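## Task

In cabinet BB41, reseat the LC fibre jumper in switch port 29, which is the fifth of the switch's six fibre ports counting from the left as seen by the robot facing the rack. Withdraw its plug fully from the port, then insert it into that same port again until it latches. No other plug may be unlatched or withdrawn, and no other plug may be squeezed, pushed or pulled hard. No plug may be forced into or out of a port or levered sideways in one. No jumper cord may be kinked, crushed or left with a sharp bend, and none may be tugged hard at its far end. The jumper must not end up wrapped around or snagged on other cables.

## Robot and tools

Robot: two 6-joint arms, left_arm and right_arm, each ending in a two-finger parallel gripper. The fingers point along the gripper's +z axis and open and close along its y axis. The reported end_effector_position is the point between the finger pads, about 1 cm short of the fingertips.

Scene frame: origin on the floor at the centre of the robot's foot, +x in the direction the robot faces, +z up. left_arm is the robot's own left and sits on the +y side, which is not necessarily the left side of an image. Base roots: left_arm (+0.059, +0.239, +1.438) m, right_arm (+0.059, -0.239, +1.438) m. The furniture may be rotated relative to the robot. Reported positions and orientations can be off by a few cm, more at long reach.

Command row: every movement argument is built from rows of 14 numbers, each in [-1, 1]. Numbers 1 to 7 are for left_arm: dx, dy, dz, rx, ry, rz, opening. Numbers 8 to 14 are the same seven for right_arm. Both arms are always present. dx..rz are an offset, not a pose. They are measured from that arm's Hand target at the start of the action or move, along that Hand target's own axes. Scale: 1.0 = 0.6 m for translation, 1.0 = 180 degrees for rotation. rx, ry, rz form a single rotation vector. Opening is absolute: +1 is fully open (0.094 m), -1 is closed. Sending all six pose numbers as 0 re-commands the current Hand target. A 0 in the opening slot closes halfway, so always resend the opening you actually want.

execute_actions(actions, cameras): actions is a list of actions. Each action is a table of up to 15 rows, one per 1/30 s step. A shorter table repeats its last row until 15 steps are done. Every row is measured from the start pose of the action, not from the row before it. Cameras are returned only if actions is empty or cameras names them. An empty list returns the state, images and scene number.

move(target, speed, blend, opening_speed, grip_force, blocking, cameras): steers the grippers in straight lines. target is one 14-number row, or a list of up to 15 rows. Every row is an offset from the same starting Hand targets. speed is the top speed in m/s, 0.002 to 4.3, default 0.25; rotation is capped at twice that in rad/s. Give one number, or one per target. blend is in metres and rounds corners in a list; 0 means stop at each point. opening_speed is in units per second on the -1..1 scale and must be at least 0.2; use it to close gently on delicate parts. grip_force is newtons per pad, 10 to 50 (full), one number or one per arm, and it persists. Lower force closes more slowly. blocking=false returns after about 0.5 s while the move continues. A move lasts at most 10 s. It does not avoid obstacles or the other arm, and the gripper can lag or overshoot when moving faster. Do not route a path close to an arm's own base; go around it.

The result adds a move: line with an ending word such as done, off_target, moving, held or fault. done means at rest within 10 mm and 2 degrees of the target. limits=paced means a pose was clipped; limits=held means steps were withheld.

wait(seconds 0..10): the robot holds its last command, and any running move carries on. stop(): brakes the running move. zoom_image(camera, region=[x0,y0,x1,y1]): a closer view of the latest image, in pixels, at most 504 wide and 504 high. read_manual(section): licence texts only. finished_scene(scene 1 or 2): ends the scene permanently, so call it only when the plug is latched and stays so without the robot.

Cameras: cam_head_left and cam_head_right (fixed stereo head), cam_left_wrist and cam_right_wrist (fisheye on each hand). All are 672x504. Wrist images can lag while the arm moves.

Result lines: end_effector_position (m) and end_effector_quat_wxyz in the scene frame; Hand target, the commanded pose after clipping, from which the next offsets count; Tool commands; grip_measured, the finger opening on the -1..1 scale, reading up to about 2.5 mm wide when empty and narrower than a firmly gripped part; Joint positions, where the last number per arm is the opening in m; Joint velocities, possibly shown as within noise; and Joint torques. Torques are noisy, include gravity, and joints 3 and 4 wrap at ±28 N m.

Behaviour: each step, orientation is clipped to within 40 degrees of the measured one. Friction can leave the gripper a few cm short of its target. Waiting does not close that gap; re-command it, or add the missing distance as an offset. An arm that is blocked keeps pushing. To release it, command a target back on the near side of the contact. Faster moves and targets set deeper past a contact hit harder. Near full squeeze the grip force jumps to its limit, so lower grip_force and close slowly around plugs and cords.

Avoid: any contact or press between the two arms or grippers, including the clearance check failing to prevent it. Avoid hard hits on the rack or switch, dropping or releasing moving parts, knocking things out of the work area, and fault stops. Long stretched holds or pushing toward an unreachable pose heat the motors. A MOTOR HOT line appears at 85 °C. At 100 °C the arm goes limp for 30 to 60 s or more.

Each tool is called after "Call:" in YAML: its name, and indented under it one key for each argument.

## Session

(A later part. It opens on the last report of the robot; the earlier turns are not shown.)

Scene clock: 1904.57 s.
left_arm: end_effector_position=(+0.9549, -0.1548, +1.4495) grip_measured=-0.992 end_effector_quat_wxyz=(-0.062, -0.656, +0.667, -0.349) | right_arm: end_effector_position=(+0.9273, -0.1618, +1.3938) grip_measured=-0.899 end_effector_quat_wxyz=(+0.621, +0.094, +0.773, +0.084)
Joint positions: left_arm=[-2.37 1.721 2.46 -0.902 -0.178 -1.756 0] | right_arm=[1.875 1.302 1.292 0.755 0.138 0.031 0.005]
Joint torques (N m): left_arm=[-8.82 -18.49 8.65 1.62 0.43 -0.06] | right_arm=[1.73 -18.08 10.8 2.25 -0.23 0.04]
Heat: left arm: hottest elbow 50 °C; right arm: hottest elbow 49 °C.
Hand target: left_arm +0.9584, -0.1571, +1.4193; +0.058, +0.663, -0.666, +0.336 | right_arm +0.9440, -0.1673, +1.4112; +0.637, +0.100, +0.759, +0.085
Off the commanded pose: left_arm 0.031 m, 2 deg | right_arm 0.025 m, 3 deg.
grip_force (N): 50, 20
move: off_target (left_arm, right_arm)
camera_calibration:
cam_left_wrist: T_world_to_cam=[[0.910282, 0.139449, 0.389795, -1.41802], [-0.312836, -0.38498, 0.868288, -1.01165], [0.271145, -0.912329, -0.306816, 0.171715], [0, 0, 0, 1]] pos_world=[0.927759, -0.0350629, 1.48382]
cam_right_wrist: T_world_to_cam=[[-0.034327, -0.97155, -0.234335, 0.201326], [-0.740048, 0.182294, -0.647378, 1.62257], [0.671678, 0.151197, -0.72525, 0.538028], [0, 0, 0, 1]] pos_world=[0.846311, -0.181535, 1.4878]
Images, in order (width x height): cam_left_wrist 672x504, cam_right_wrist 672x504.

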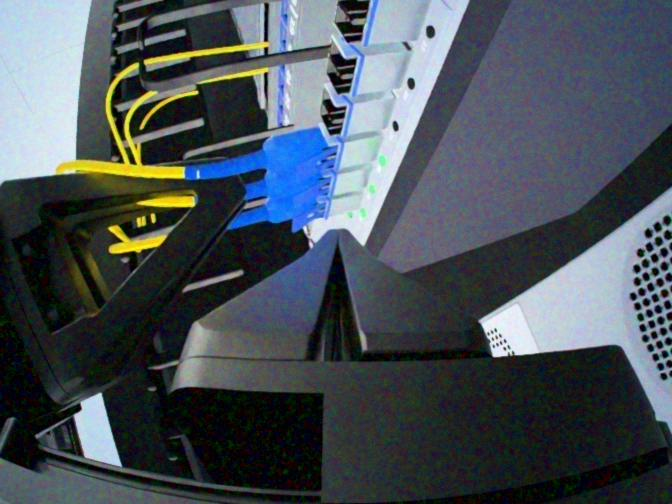

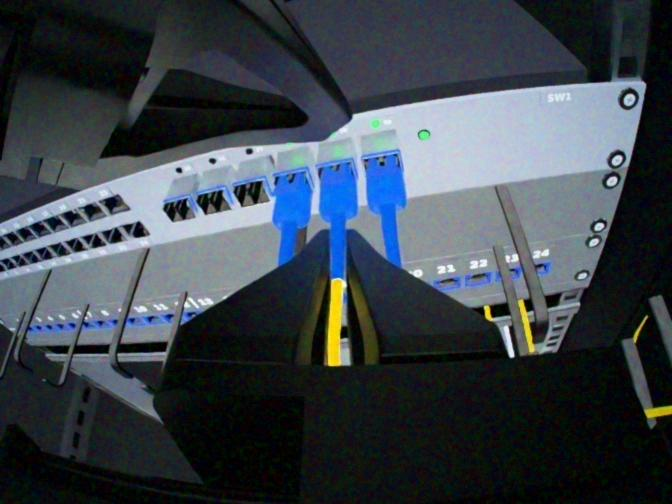

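Call:
move:
  target:
    - [0.0067,0.041,-0.1365,0,0,0,-1,0,0,0,0,0,0,-0.98]
    - [0.001,-0.003,-0.0033,0,0,0,-1,0,0,0,0,0,0,-0.98]
  speed: [0.1,0.04]
  cameras: ["cam_left_wrist","cam_right_wrist"]

Call:
zoom_image:
  camera: "cam_right_wrist"
  region: [280, 115, 380, 215]

Call:
zoom_image:
  camera: "cam_left_wrist"
  region: [270, 150, 370, 250]

Scene clock: 1944.30 s.
left_arm: end_effector_position=(+0.9480, -0.1608, +1.4383) grip_measured=-0.992 end_effector_quat_wxyz=(-0.065, -0.656, +0.669, -0.343) | right_arm: end_effector_position=(+0.9272, -0.1618, +1.3937) grip_measured=-0.899 end_effector_quat_wxyz=(+0.621, +0.094, +0.773, +0.084)
Joint positions: left_arm=[-2.371 1.72 2.427 -0.884 -0.18 -1.757 0] | right_arm=[1.875 1.302 1.292 0.754 0.138 0.031 0.005]
Joint torques (N m): left_arm=[-8.7 -17.26 11.56 0.87 0.43 -0.06] | right_arm=[1.9 -18.02 10.78 2.14 -0.22 0.03]
Heat: left arm: hottest elbow 49 °C; right arm: hottest elbow 50 °C.
Hand target: left_arm +0.9595, -0.1561, +1.4218; +0.058, +0.663, -0.666, +0.336 | right_arm +0.9440, -0.1673, +1.4112; +0.637, +0.100, +0.759, +0.085
Off the commanded pose: left_arm 0.020 m, 1 deg | right_arm 0.025 m, 3 deg.
grip_force (N): 50, 20
move: off_target (left_arm, right_arm)
camera_calibration:
cam_left_wrist: T_world_to_cam=[[0.915308, 0.131379, 0.380725, -1.39951], [-0.306122, -0.387361, 0.869621, -1.01509], [0.261728, -0.912519, -0.314336, 0.184403], [0, 0, 0, 1]] pos_world=[0.92198, -0.0410666, 1.47353]
cam_right_wrist: T_world_to_cam=[[-0.0342915, -0.971553, -0.234326, 0.201261], [-0.74034, 0.182196, -0.647071, 1.62236], [0.671357, 0.151292, -0.725528, 0.538589], [0, 0, 0, 1]] pos_world=[0.846411, -0.181535, 1.4877]
Images, in order (width x height): cam_left_wrist 672x504, cam_right_wrist 672x504.

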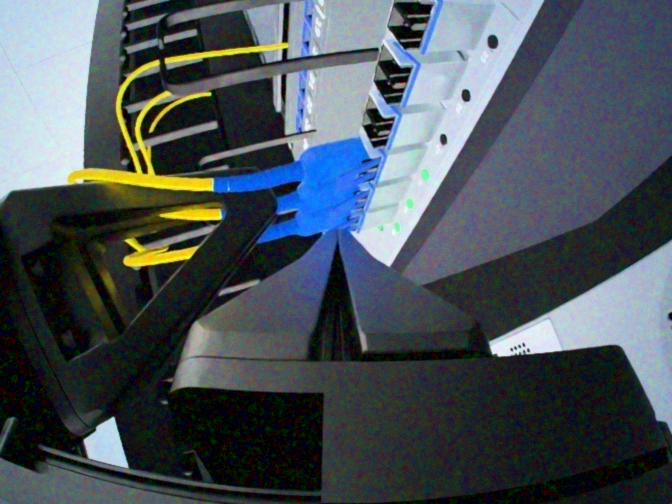

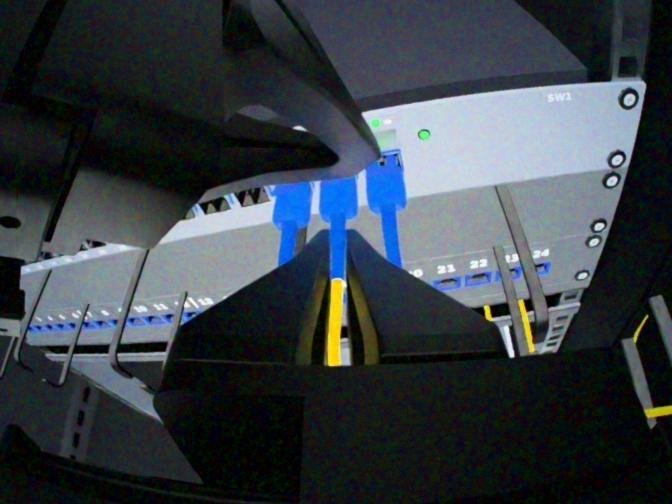

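Scaled by 5.040 from the camera's 672x504 image, which has a finer 960x720 frame.

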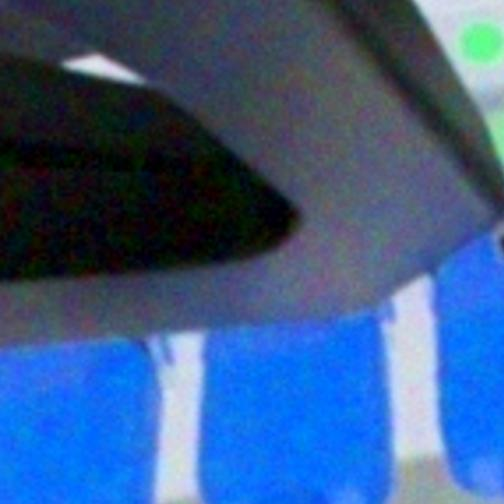

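Scaled by 5.040 from the camera's 672x504 image, which has a finer 960x720 frame.

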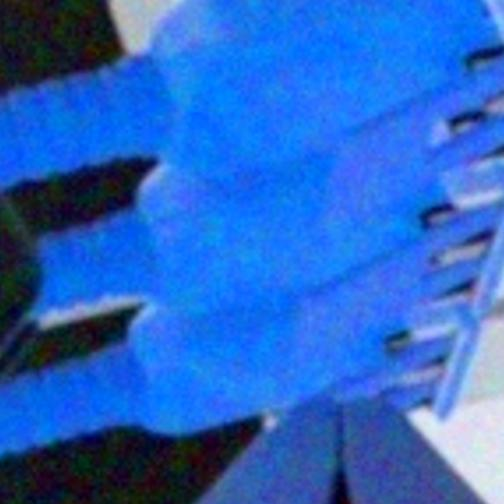

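Call:
move:
  target:
    - [-0.001,0.0437,-0.1375,0,0,0,-1,0,0,0,0,0,0,-0.98]
    - [-0.0093,-0.0005,-0.004,0,0,0,-1,0,0,0,0,0,0,-0.98]
  speed: [0.1,0.04]
  cameras: ["cam_left_wrist","cam_right_wrist"]

Call:
zoom_image:
  camera: "cam_right_wrist"
  region: [280, 115, 380, 215]

Call:
zoom_image:
  camera: "cam_left_wrist"
  region: [270, 150, 370, 250]

Scene clock: 1963.00 s.
left_arm: end_effector_position=(+0.9483, -0.1539, +1.4389) grip_measured=-0.992 end_effector_quat_wxyz=(-0.065, -0.656, +0.668, -0.344) | right_arm: end_effector_position=(+0.9272, -0.1618, +1.3937) grip_measured=-0.899 end_effector_quat_wxyz=(+0.621, +0.094, +0.773, +0.084)
Joint positions: left_arm=[-2.361 1.703 2.405 -0.877 -0.168 -1.757 0] | right_arm=[1.875 1.302 1.292 0.754 0.138 0.031 0.005]
Joint torques (N m): left_arm=[-8.53 -18.43 11.7 0.46 0.44 -0.03] | right_arm=[2.02 -18.32 10.74 2.13 -0.2 0.03]
Heat: left arm: hottest elbow 50 °C; right arm: hottest elbow 50 °C.
Hand target: left_arm +0.9595, -0.1501, +1.4210; +0.058, +0.663, -0.666, +0.337 | right_arm +0.9440, -0.1673, +1.4112; +0.637, +0.100, +0.759, +0.085
Off the commanded pose: left_arm 0.022 m, 1 deg | right_arm 0.025 m, 3 deg.
grip_force (N): 50, 20
move: off_target (left_arm, right_arm)
camera_calibration:
cam_left_wrist: T_world_to_cam=[[0.915044, 0.133809, 0.380513, -1.40008], [-0.305571, -0.385818, 0.870501, -1.01432], [0.26329, -0.91282, -0.312152, 0.186164], [0, 0, 0, 1]] pos_world=[0.922176, -0.0340649, 1.47383]
cam_right_wrist: T_world_to_cam=[[-0.0342915, -0.971553, -0.234326, 0.201261], [-0.74034, 0.182196, -0.647071, 1.62236], [0.671357, 0.151292, -0.725528, 0.538589], [0, 0, 0, 1]] pos_world=[0.846411, -0.181535, 1.4877]
Images, in order (width x height): cam_left_wrist 672x504, cam_right_wrist 672x504.

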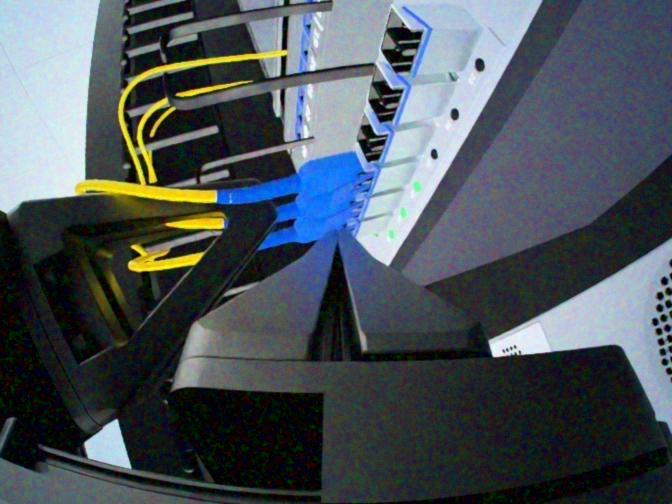

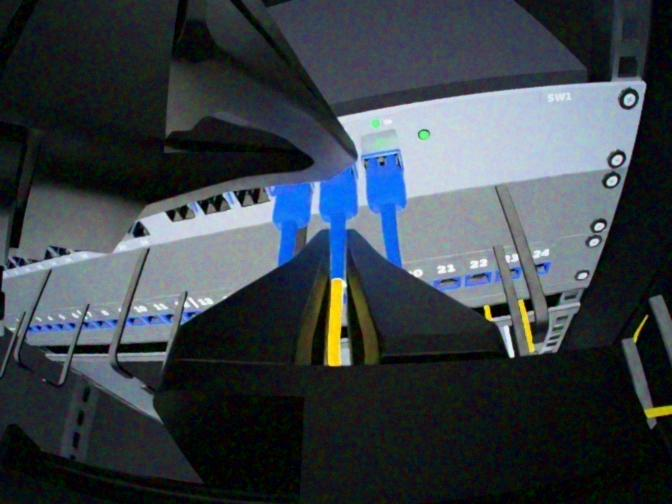

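Scaled by 5.040 from the camera's 672x504 image, which has a finer 960x720 frame.

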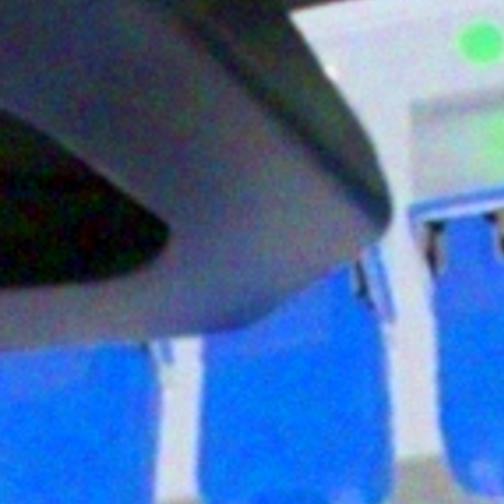

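Scaled by 5.040 from the camera's 672x504 image, which has a finer 960x720 frame.

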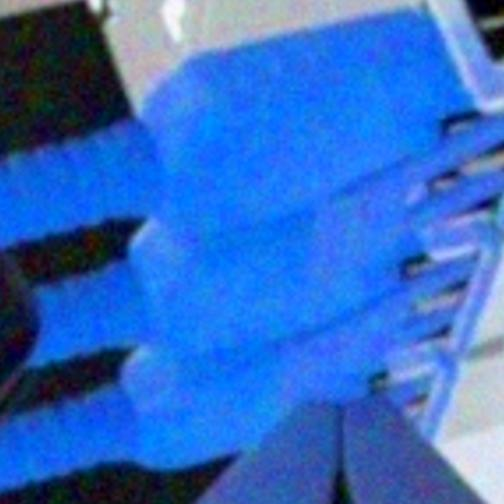

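Call:
move:
  target:
    - [0.0055,0.0438,-0.135,0,0,0,-1,0,0,0,0,0,0,-0.98]
    - [-0.0032,0.004,0.009,0,0,0,-1,0,0,0,0,0,0,-0.98]
  speed: [0.1,0.03]
  cameras: ["cam_left_wrist","cam_right_wrist"]

Call:
zoom_image:
  camera: "cam_right_wrist"
  region: [280, 115, 380, 215]

Call:
zoom_image:
  camera: "cam_left_wrist"
  region: [270, 150, 370, 250]

Scene clock: 1980.70 s.
left_arm: end_effector_position=(+0.9470, -0.1549, +1.4359) grip_measured=-0.992 end_effector_quat_wxyz=(-0.067, -0.656, +0.669, -0.344) | right_arm: end_effector_position=(+0.9272, -0.1618, +1.3937) grip_measured=-0.899 end_effector_quat_wxyz=(+0.621, +0.094, +0.773, +0.084)
Joint positions: left_arm=[-2.359 1.702 2.395 -0.87 -0.164 -1.757 0] | right_arm=[1.875 1.302 1.292 0.754 0.138 0.031 0.005]
Joint torques (N m): left_arm=[-8.82 -17.61 11.96 0.77 0.39 -0.01] | right_arm=[1.9 -18.2 10.73 2.15 -0.23 0.04]
Heat: left arm: hottest elbow 50 °C; right arm: hottest elbow 50 °C.
Hand target: left_arm +0.9594, -0.1516, +1.4148; +0.058, +0.663, -0.666, +0.336 | right_arm +0.9440, -0.1673, +1.4112; +0.637, +0.100, +0.759, +0.085
Off the commanded pose: left_arm 0.025 m, 2 deg | right_arm 0.025 m, 3 deg.
grip_force (N): 50, 20
move: off_target (left_arm, right_arm)
camera_calibration:
cam_left_wrist: T_world_to_cam=[[0.915853, 0.132815, 0.37891, -1.39615], [-0.305024, -0.383533, 0.871701, -1.01444], [0.2611, -0.913927, -0.310749, 0.184455], [0, 0, 0, 1]] pos_world=[0.921081, -0.0350639, 1.47062]
cam_right_wrist: T_world_to_cam=[[-0.0342915, -0.971553, -0.234326, 0.201261], [-0.74034, 0.182196, -0.647071, 1.62236], [0.671357, 0.151292, -0.725528, 0.538589], [0, 0, 0, 1]] pos_world=[0.846411, -0.181535, 1.4877]
Images, in order (width x height): cam_left_wrist 672x504, cam_right_wrist 672x504.

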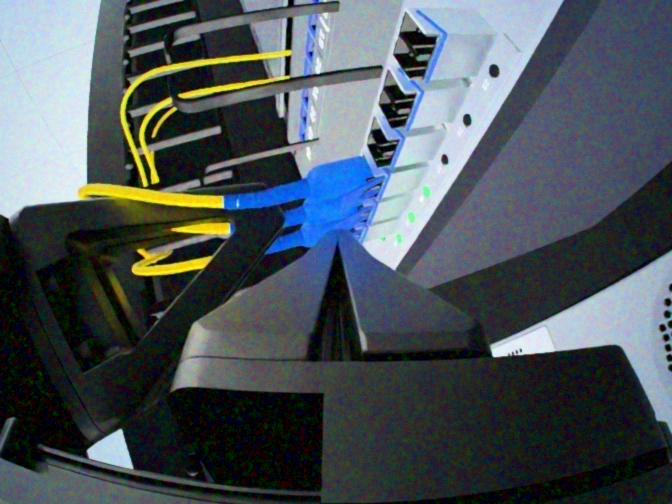

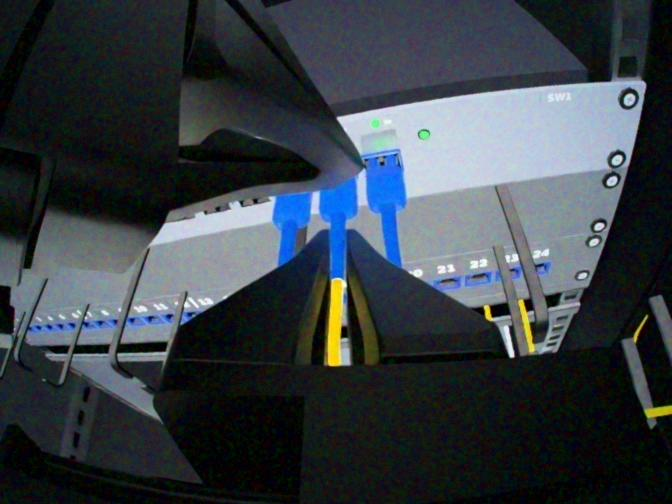

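Scaled by 5.040 from the camera's 672x504 image, which has a finer 960x720 frame.

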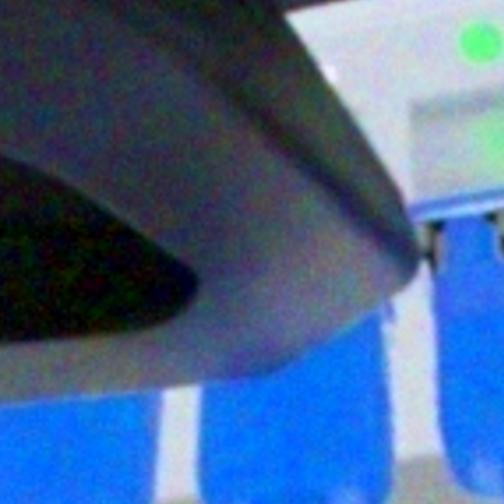

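Scaled by 5.040 from the camera's 672x504 image, which has a finer 960x720 frame.

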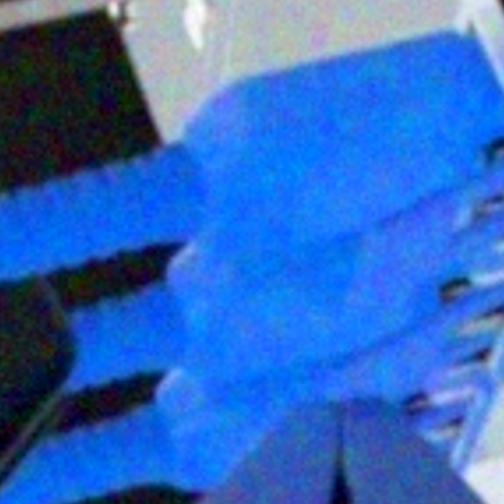

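Call:
move:
  target:
    - [0.0087,0.0397,-0.144,0,0,0,-1,0,0,0,0,0,0,-0.98]
    - [-0.0095,0.0023,0.0118,0,0,0,-1,0,0,0,0,0,0,-0.98]
  speed: [0.1,0.03]
  cameras: ["cam_left_wrist","cam_right_wrist"]

Call:
zoom_image:
  camera: "cam_right_wrist"
  region: [280, 115, 380, 215]

Call:
zoom_image:
  camera: "cam_left_wrist"
  region: [270, 150, 370, 250]

Scene clock: 2014.17 s.
left_arm: end_effector_position=(+0.9434, -0.1523, +1.4305) grip_measured=-0.992 end_effector_quat_wxyz=(-0.072, -0.655, +0.671, -0.339) | right_arm: end_effector_position=(+0.9272, -0.1618, +1.3937) grip_measured=-0.899 end_effector_quat_wxyz=(+0.621, +0.094, +0.773, +0.084)
Joint positions: left_arm=[-2.351 1.696 2.379 -0.874 -0.153 -1.757 0] | right_arm=[1.875 1.302 1.292 0.754 0.138 0.031 0.005]
Joint torques (N m): left_arm=[-8.23 -16.67 12.42 1.63 0.41 0.02] | right_arm=[1.38 -18.2 10.8 2.19 -0.22 0.04]
Heat: left arm: hottest elbow 50 °C; right arm: hottest elbow 50 °C.
Hand target: left_arm +0.9614, -0.1507, +1.4059; +0.058, +0.663, -0.666, +0.336 | right_arm +0.9440, -0.1673, +1.4112; +0.637, +0.100, +0.759, +0.085
Off the commanded pose: left_arm 0.031 m, 2 deg | right_arm 0.025 m, 3 deg.
grip_force (N): 50, 20
move: off_target (left_arm, right_arm)
camera_calibration:
cam_left_wrist: T_world_to_cam=[[0.921391, 0.12407, 0.3683, -1.38253], [-0.297981, -0.382836, 0.874439, -1.02031], [0.24949, -0.915447, -0.315771, 0.204071], [0, 0, 0, 1]] pos_world=[0.918906, -0.032266, 1.46583]
cam_right_wrist: T_world_to_cam=[[-0.0342915, -0.971553, -0.234326, 0.201261], [-0.74034, 0.182196, -0.647071, 1.62236], [0.671357, 0.151292, -0.725528, 0.538589], [0, 0, 0, 1]] pos_world=[0.846411, -0.181535, 1.4877]
Images, in order (width x height): cam_left_wrist 672x504, cam_right_wrist 672x504.

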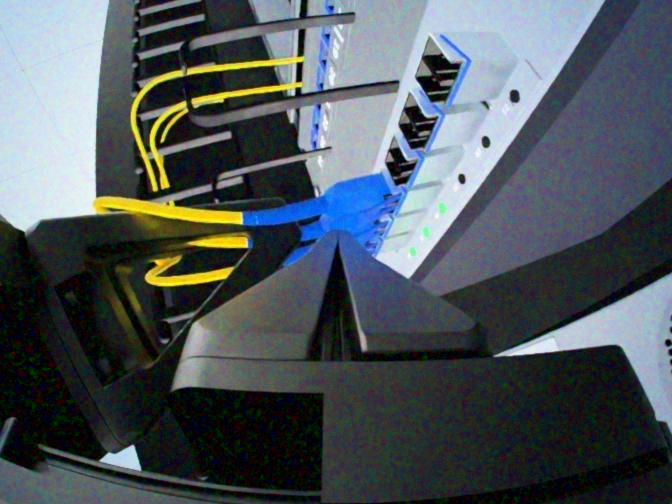

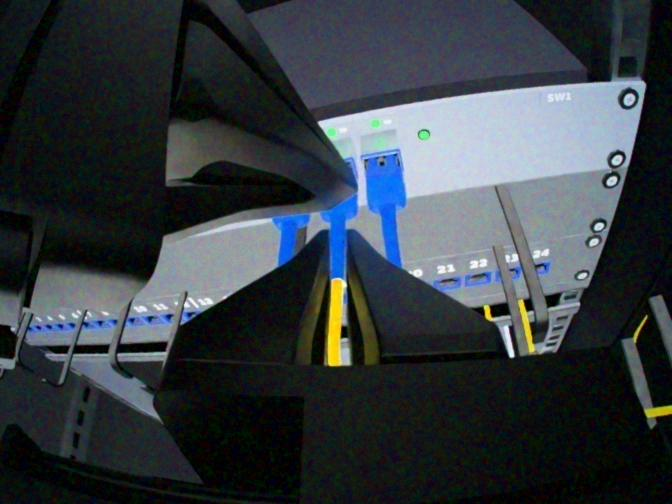

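Scaled by 5.040 from the camera's 672x504 image, which has a finer 960x720 frame.

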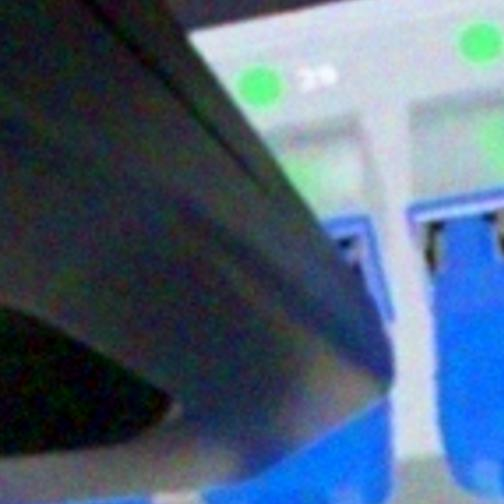

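Scaled by 5.040 from the camera's 672x504 image, which has a finer 960x720 frame.

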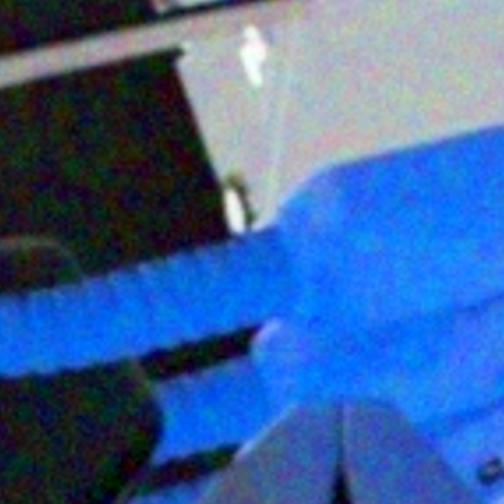

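Call:
move:
  target:
    - [0.018,0.0375,-0.156,0,0,0,-1,0,0,0,0,0,0,-0.98]
    - [-0.0007,-0.0123,0.0098,0,0,0,-1,0,0,0,0,0,0,-0.98]
  speed: [0.1,0.03]
  cameras: ["cam_left_wrist","cam_right_wrist"]

Call:
zoom_image:
  camera: "cam_right_wrist"
  region: [280, 115, 380, 215]

Call:
zoom_image:
  camera: "cam_left_wrist"
  region: [270, 150, 370, 250]

Scene clock: 2030.23 s.
left_arm: end_effector_position=(+0.9472, -0.1560, +1.4309) grip_measured=-0.992 end_effector_quat_wxyz=(-0.079, -0.652, +0.674, -0.337) | right_arm: end_effector_position=(+0.9274, -0.1618, +1.3939) grip_measured=-0.899 end_effector_quat_wxyz=(+0.621, +0.094, +0.773, +0.084)
Joint positions: left_arm=[-2.35 1.734 2.456 -0.927 -0.142 -1.757 0] | right_arm=[1.875 1.302 1.292 0.754 0.138 0.031 0.005]
Joint torques (N m): left_arm=[-7.94 -16.62 12.81 1.95 0.19 0.04] | right_arm=[1.73 -17.73 10.8 2.19 -0.22 0.01]
Heat: left arm: hottest elbow 51 °C; right arm: hottest elbow 50 °C.
Hand target: left_arm +0.9704, -0.1527, +1.4038; +0.058, +0.663, -0.666, +0.337 | right_arm +0.9440, -0.1673, +1.4112; +0.637, +0.100, +0.759, +0.085
Off the commanded pose: left_arm 0.036 m, 3 deg | right_arm 0.025 m, 3 deg.
grip_force (N): 50, 20
move: off_target (left_arm, right_arm)
camera_calibration:
cam_left_wrist: T_world_to_cam=[[0.927007, 0.113851, 0.357344, -1.37703], [-0.292982, -0.374987, 0.879515, -1.0317], [0.234134, -0.920012, -0.31426, 0.211446], [0, 0, 0, 1]] pos_world=[0.924739, -0.0355647, 1.46592]
cam_right_wrist: T_world_to_cam=[[-0.034327, -0.97155, -0.234335, 0.201356], [-0.740048, 0.182294, -0.647378, 1.62279], [0.671678, 0.151197, -0.72525, 0.537966], [0, 0, 0, 1]] pos_world=[0.846511, -0.181535, 1.4879]
Images, in order (width x height): cam_left_wrist 672x504, cam_right_wrist 672x504.

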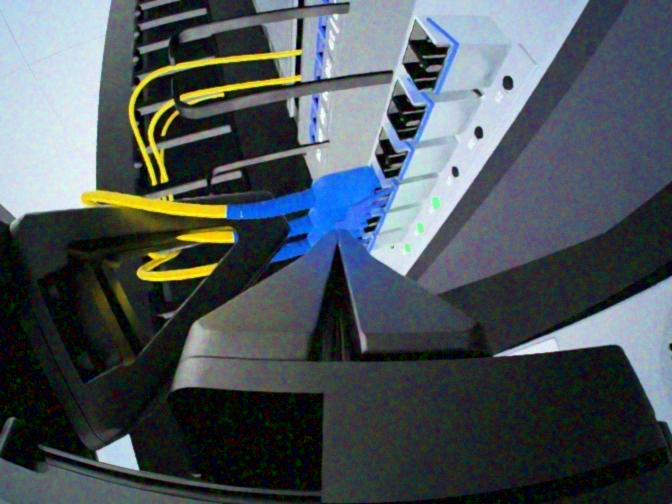

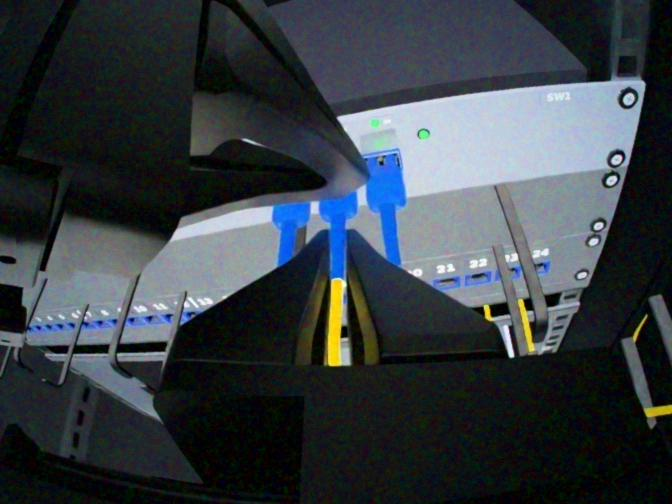

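Scaled by 5.040 from the camera's 672x504 image, which has a finer 960x720 frame.

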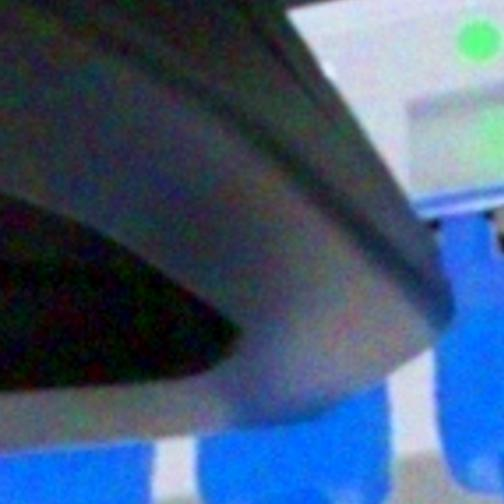

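Scaled by 5.040 from the camera's 672x504 image, which has a finer 960x720 frame.

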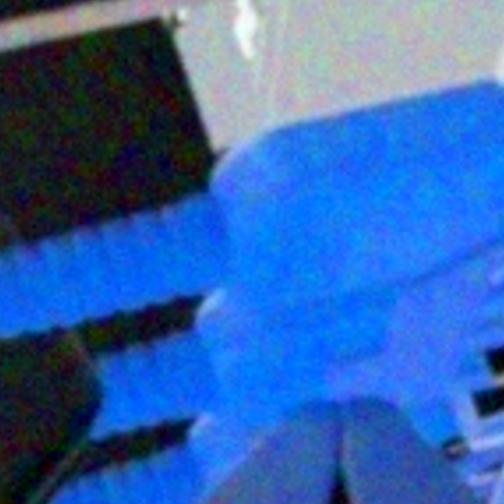

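Call:
zoom_image:
  camera: "cam_left_wrist"
  region: [310, 180, 390, 250]

Scaled by 6.300 from the camera's 672x504 image, which has a finer 960x720 frame.

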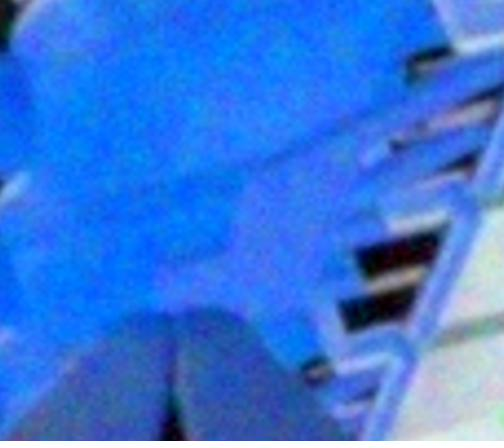

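Call:
move:
  target: [0,0,0,0,0,0,-1,0.0033,-0.0009,-0.0197,0,0,0,-0.98]
  speed: 0.04
  cameras: ["cam_left_wrist","cam_right_wrist"]

Call:
zoom_image:
  camera: "cam_left_wrist"
  region: [290, 160, 390, 250]

Scene clock: 2052.33 s.
left_arm: end_effector_position=(+0.9473, -0.1560, +1.4311) grip_measured=-0.992 end_effector_quat_wxyz=(-0.079, -0.652, +0.675, -0.336) | right_arm: end_effector_position=(+0.9273, -0.1619, +1.3942) grip_measured=-0.899 end_effector_quat_wxyz=(+0.622, +0.094, +0.773, +0.084)
Joint positions: left_arm=[-2.35 1.736 2.46 -0.931 -0.142 -1.757 0] | right_arm=[1.875 1.302 1.292 0.756 0.138 0.031 0.005]
Joint torques (N m): left_arm=[-7.88 -16.67 12.92 2.18 0.19 0.02] | right_arm=[2.32 -19.08 7.45 3.06 -0.14 0.03]
Heat: left arm: hottest elbow 53 °C; right arm: hottest elbow 50 °C.
Hand target: left_arm +0.9705, -0.1526, +1.4039; +0.058, +0.663, -0.666, +0.337 | right_arm +0.9321, -0.1674, +1.4112; +0.637, +0.100, +0.759, +0.085
Off the commanded pose: left_arm 0.036 m, 3 deg | right_arm 0.018 m, 2 deg.
grip_force (N): 50, 20
move: off_target (left_arm, right_arm)
camera_calibration:
cam_left_wrist: T_world_to_cam=[[0.927523, 0.112822, 0.356333, -1.37624], [-0.292308, -0.37518, 0.879657, -1.03265], [0.232934, -0.92006, -0.315009, 0.213784], [0, 0, 0, 1]] pos_world=[0.924842, -0.0354652, 1.46612]
cam_right_wrist: T_world_to_cam=[[-0.0343501, -0.971489, -0.234585, 0.201677], [-0.739047, 0.182701, -0.648405, 1.62348], [0.672777, 0.151096, -0.724252, 0.535754], [0, 0, 0, 1]] pos_world=[0.846311, -0.181635, 1.488]
Images, in order (width x height): cam_left_wrist 672x504, cam_right_wrist 672x504.

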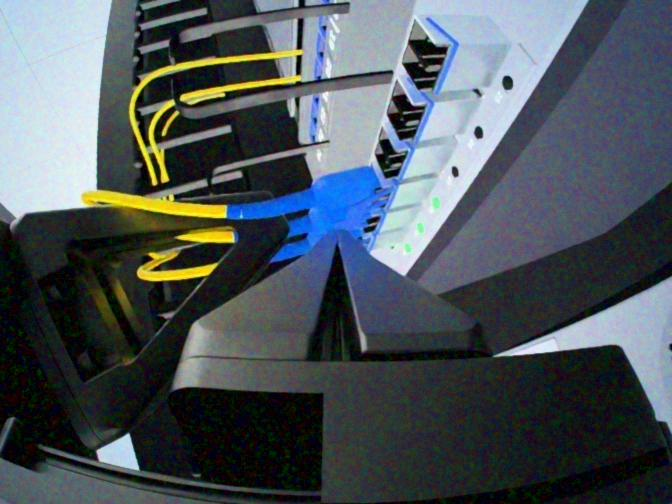

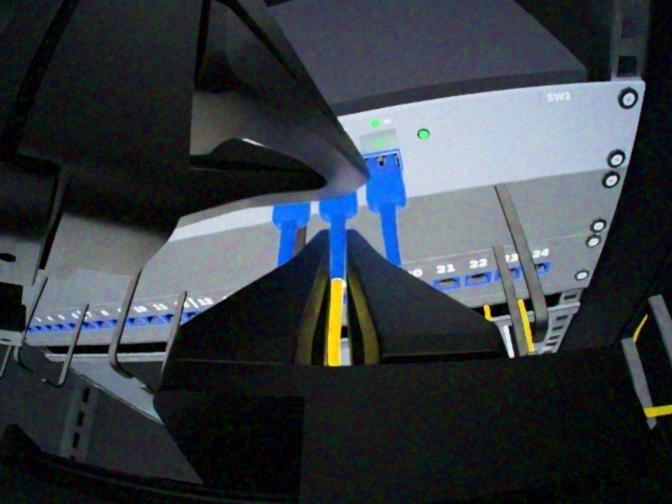

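Scaled by 5.040 from the camera's 672x504 image, which has a finer 960x720 frame.

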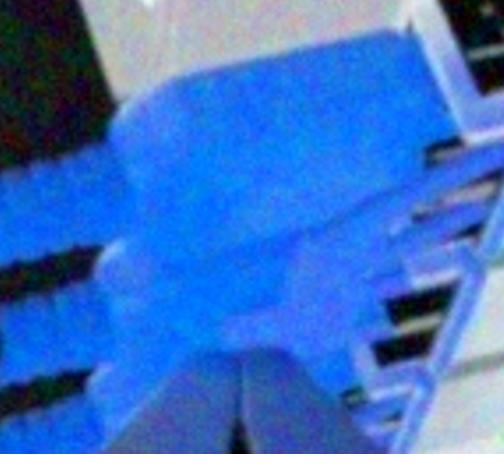

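Call:
move:
  target: [0,0,0,0,0,0,-1,0.0028,-0.0008,-0.0164,0,0,0,-0.98]
  speed: 0.04
  cameras: ["cam_left_wrist","cam_right_wrist"]

Call:
zoom_image:
  camera: "cam_left_wrist"
  region: [290, 160, 390, 250]

Scene clock: 2065.77 s.
left_arm: end_effector_position=(+0.9470, -0.1560, +1.4310) grip_measured=-0.992 end_effector_quat_wxyz=(-0.080, -0.652, +0.675, -0.336) | right_arm: end_effector_position=(+0.9256, -0.1620, +1.3940) grip_measured=-0.899 end_effector_quat_wxyz=(+0.624, +0.094, +0.771, +0.084)
Joint positions: left_arm=[-2.35 1.736 2.46 -0.932 -0.141 -1.757 0] | right_arm=[1.875 1.302 1.285 0.768 0.138 0.031 0.005]
Joint torques (N m): left_arm=[-7.88 -16.91 12.98 2.21 0.16 0.02] | right_arm=[2.43 -20.07 5.04 3.18 -0.08 0.01]
Heat: left arm: hottest elbow 56 °C; right arm: hottest elbow 49 °C.
Hand target: left_arm +0.9705, -0.1526, +1.4039; +0.058, +0.663, -0.666, +0.337 | right_arm +0.9221, -0.1674, +1.4112; +0.637, +0.100, +0.759, +0.085
Off the commanded pose: left_arm 0.036 m, 3 deg | right_arm 0.018 m, 2 deg.
grip_force (N): 50, 20
move: off_target (left_arm, right_arm)
camera_calibration:
cam_left_wrist: T_world_to_cam=[[0.927924, 0.112032, 0.355536, -1.37534], [-0.291842, -0.375048, 0.879868, -1.03332], [0.231916, -0.920211, -0.31532, 0.215166], [0, 0, 0, 1]] pos_world=[0.924744, -0.0354654, 1.46602]
cam_right_wrist: T_world_to_cam=[[-0.0344155, -0.971322, -0.235263, 0.202455], [-0.735445, 0.184008, -0.652121, 1.62413], [0.67671, 0.15058, -0.720687, 0.528168], [0, 0, 0, 1]] pos_world=[0.84401, -0.181736, 1.4874]
Images, in order (width x height): cam_left_wrist 672x504, cam_right_wrist 672x504.

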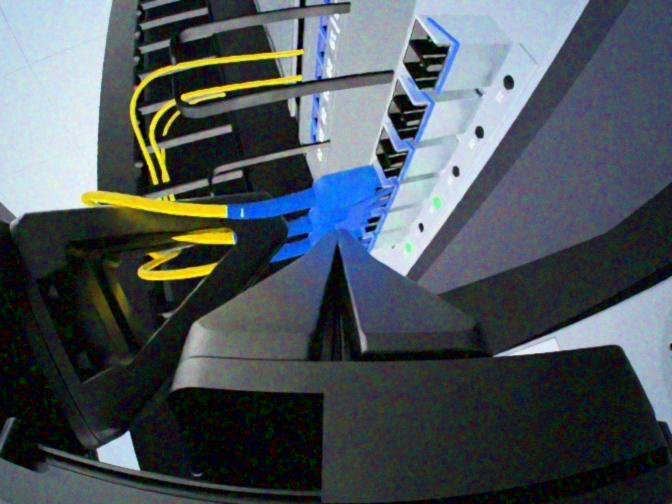

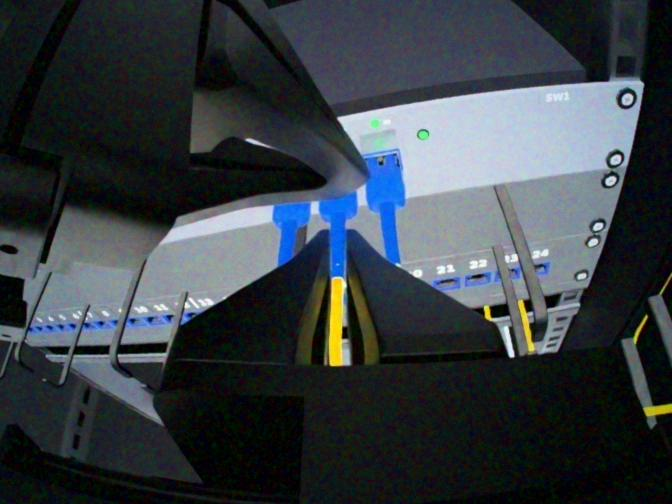

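Scaled by 5.040 from the camera's 672x504 image, which has a finer 960x720 frame.

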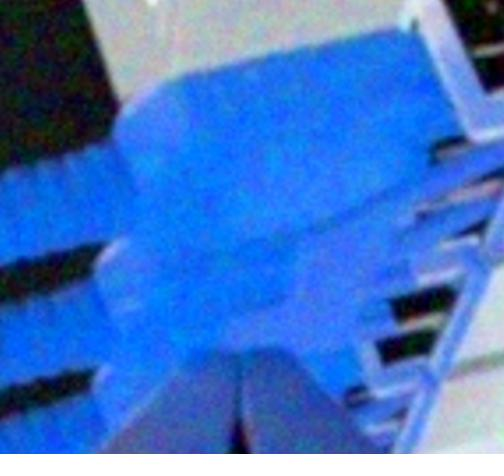

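Call:
zoom_image:
  camera: "cam_left_wrist"
  region: [360, 180, 450, 270]

Call:
zoom_image:
  camera: "cam_right_wrist"
  region: [280, 130, 400, 300]

Scaled by 5.600 from the camera's 672x504 image, which has a finer 960x720 frame.

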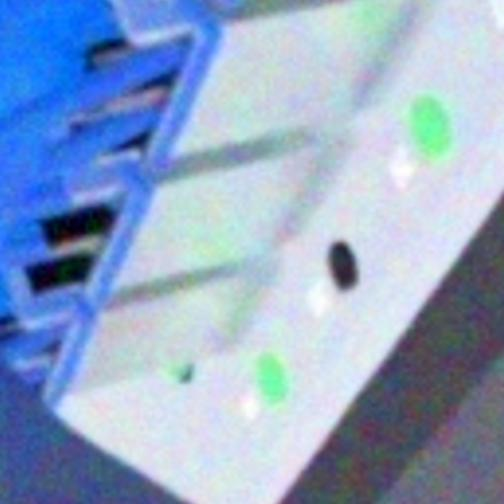

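Scaled by 2.965 from the camera's 672x504 image, which has a finer 960x720 frame.

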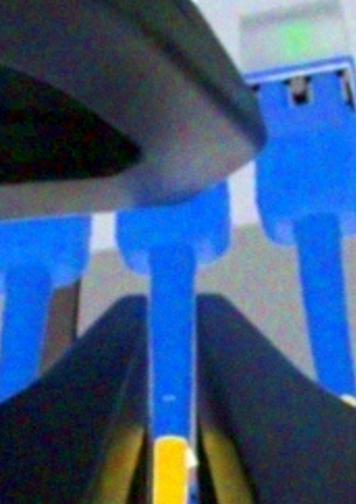

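Call:
move:
  target: [0,0,0,0,0,0,-1,0.0014,-0.0004,-0.0082,0,0,0,-0.98]
  speed: 0.03
  cameras: ["cam_left_wrist","cam_right_wrist"]

Call:
zoom_image:
  camera: "cam_left_wrist"
  region: [290, 160, 390, 250]

Call:
zoom_image:
  camera: "cam_right_wrist"
  region: [280, 130, 400, 300]

Scene clock: 2083.57 s.
left_arm: end_effector_position=(+0.9470, -0.1560, +1.4310) grip_measured=-0.992 end_effector_quat_wxyz=(-0.080, -0.652, +0.675, -0.336) | right_arm: end_effector_position=(+0.9227, -0.1623, +1.3938) grip_measured=-0.904 end_effector_quat_wxyz=(+0.627, +0.095, +0.769, +0.084)
Joint positions: left_arm=[-2.35 1.736 2.46 -0.932 -0.141 -1.757 0] | right_arm=[1.875 1.302 1.275 0.787 0.138 0.031 0.005]
Joint torques (N m): left_arm=[-8.06 -16.62 12.9 2.21 0.15 0.02] | right_arm=[2.55 -20.54 4.48 2.88 -0.03 0]
Heat: left arm: hottest elbow 59 °C; right arm: hottest elbow 48 °C.
Hand target: left_arm +0.9705, -0.1526, +1.4039; +0.058, +0.663, -0.666, +0.337 | right_arm +0.9172, -0.1674, +1.4113; +0.638, +0.100, +0.759, +0.085
Off the commanded pose: left_arm 0.036 m, 3 deg | right_arm 0.019 m, 2 deg.
grip_force (N): 50, 20
move: off_target (left_arm, right_arm)
camera_calibration:
cam_left_wrist: T_world_to_cam=[[0.927924, 0.112032, 0.355536, -1.37534], [-0.291842, -0.375048, 0.879868, -1.03332], [0.231916, -0.920211, -0.31532, 0.215166], [0, 0, 0, 1]] pos_world=[0.924744, -0.0354654, 1.46602]
cam_right_wrist: T_world_to_cam=[[-0.0344565, -0.971062, -0.236327, 0.203685], [-0.729746, 0.186013, -0.657928, 1.62512], [0.682849, 0.149789, -0.715038, 0.516274], [0, 0, 0, 1]] pos_world=[0.840408, -0.181836, 1.48651]
Images, in order (width x height): cam_left_wrist 672x504, cam_right_wrist 672x504.

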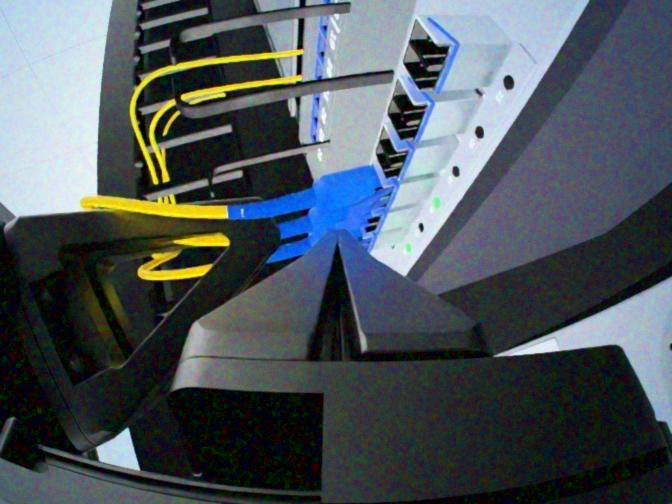

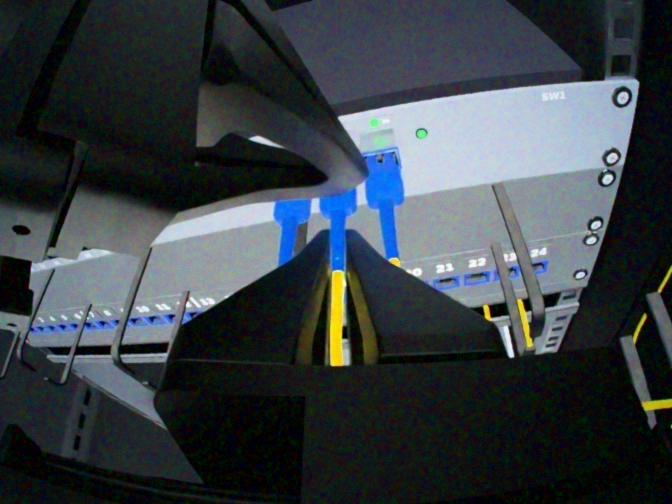

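Scaled by 5.040 from the camera's 672x504 image, which has a finer 960x720 frame.

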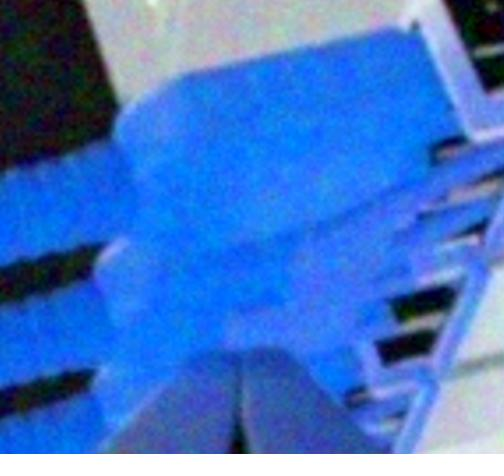

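Scaled by 2.965 from the camera's 672x504 image, which has a finer 960x720 frame.

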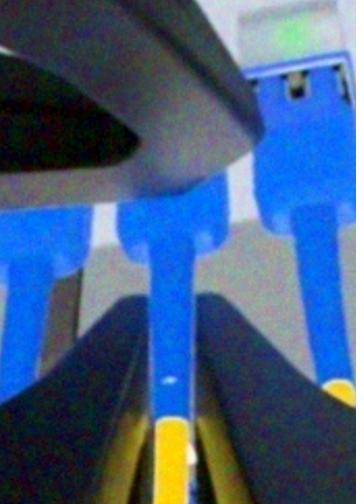

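Call:
execute_actions:
  actions: []

Scene clock: 2116.00 s.
left_arm: end_effector_position=(+0.9470, -0.1560, +1.4310) grip_measured=-0.992 end_effector_quat_wxyz=(-0.080, -0.652, +0.675, -0.336) | right_arm: end_effector_position=(+0.9227, -0.1623, +1.3938) grip_measured=-0.904 end_effector_quat_wxyz=(+0.627, +0.095, +0.769, +0.084)
Joint positions: left_arm=[-2.35 1.736 2.46 -0.932 -0.141 -1.757 0] | right_arm=[1.875 1.302 1.275 0.787 0.138 0.031 0.005]
Joint velocities: within noise
Joint torques (N m): left_arm=[-7.82 -16.79 12.83 2.11 0.16 0.05] | right_arm=[2.61 -20.84 4.48 2.92 -0.04 0]
Heat: left arm: hottest elbow 61 °C; right arm: hottest shoulder 47 °C.
Hand target: left_arm +0.9705, -0.1526, +1.4039; +0.058, +0.663, -0.666, +0.337 | right_arm +0.9172, -0.1674, +1.4113; +0.638, +0.100, +0.759, +0.085
Tool commands: left_gripper/opening=-1.0 right_gripper/opening=-0.98
Off the commanded pose: left_arm 0.036 m, 3 deg | right_arm 0.019 m, 2 deg.
grip_force (N): 50, 20
camera_calibration:
cam_left_wrist: T_world_to_cam=[[0.927924, 0.112032, 0.355536, -1.37534], [-0.291842, -0.375048, 0.879868, -1.03332], [0.231916, -0.920211, -0.31532, 0.215166], [0, 0, 0, 1]] pos_world=[0.924744, -0.0354654, 1.46602]
cam_right_wrist: T_world_to_cam=[[-0.0344565, -0.971062, -0.236327, 0.203685], [-0.729746, 0.186013, -0.657928, 1.62512], [0.682849, 0.149789, -0.715038, 0.516274], [0, 0, 0, 1]] pos_world=[0.840408, -0.181836, 1.48651]

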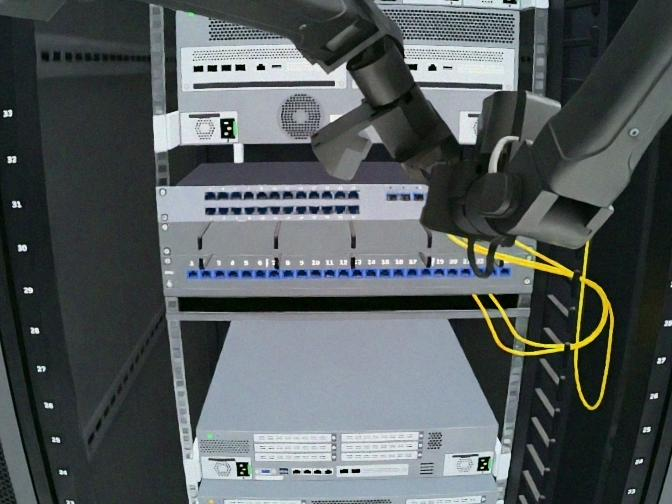

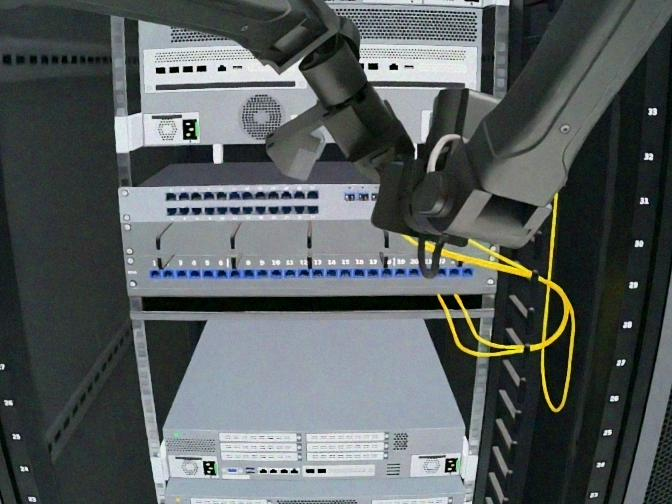

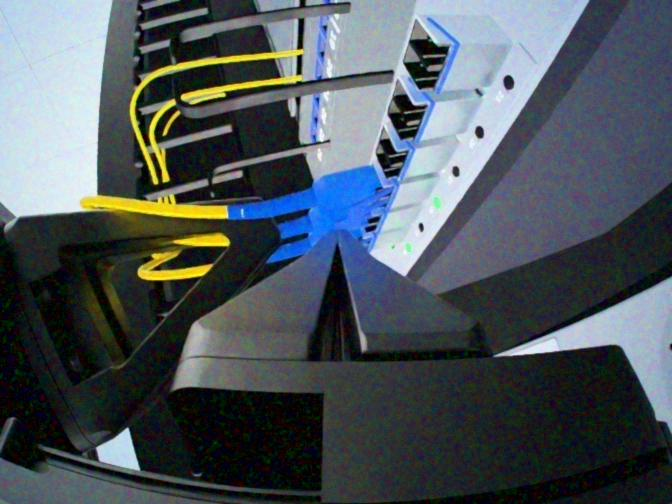

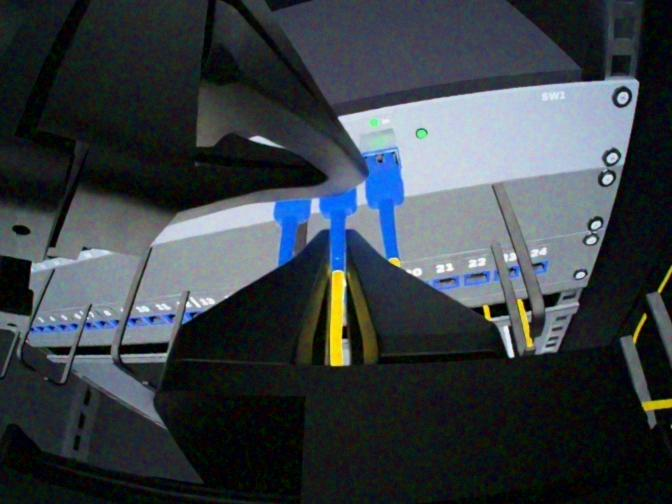

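Call:
zoom_image:
  camera: "cam_right_wrist"
  region: [240, 110, 440, 270]

Call:
zoom_image:
  camera: "cam_left_wrist"
  region: [240, 130, 480, 290]

Scaled by 2.520 from the camera's 672x504 image, which has a finer 960x720 frame.

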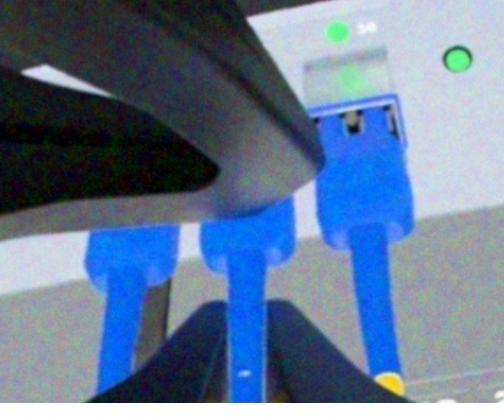

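Scaled by 2.100 from the camera's 672x504 image, which has a finer 960x720 frame.

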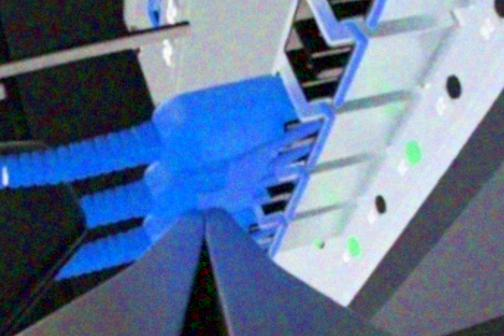

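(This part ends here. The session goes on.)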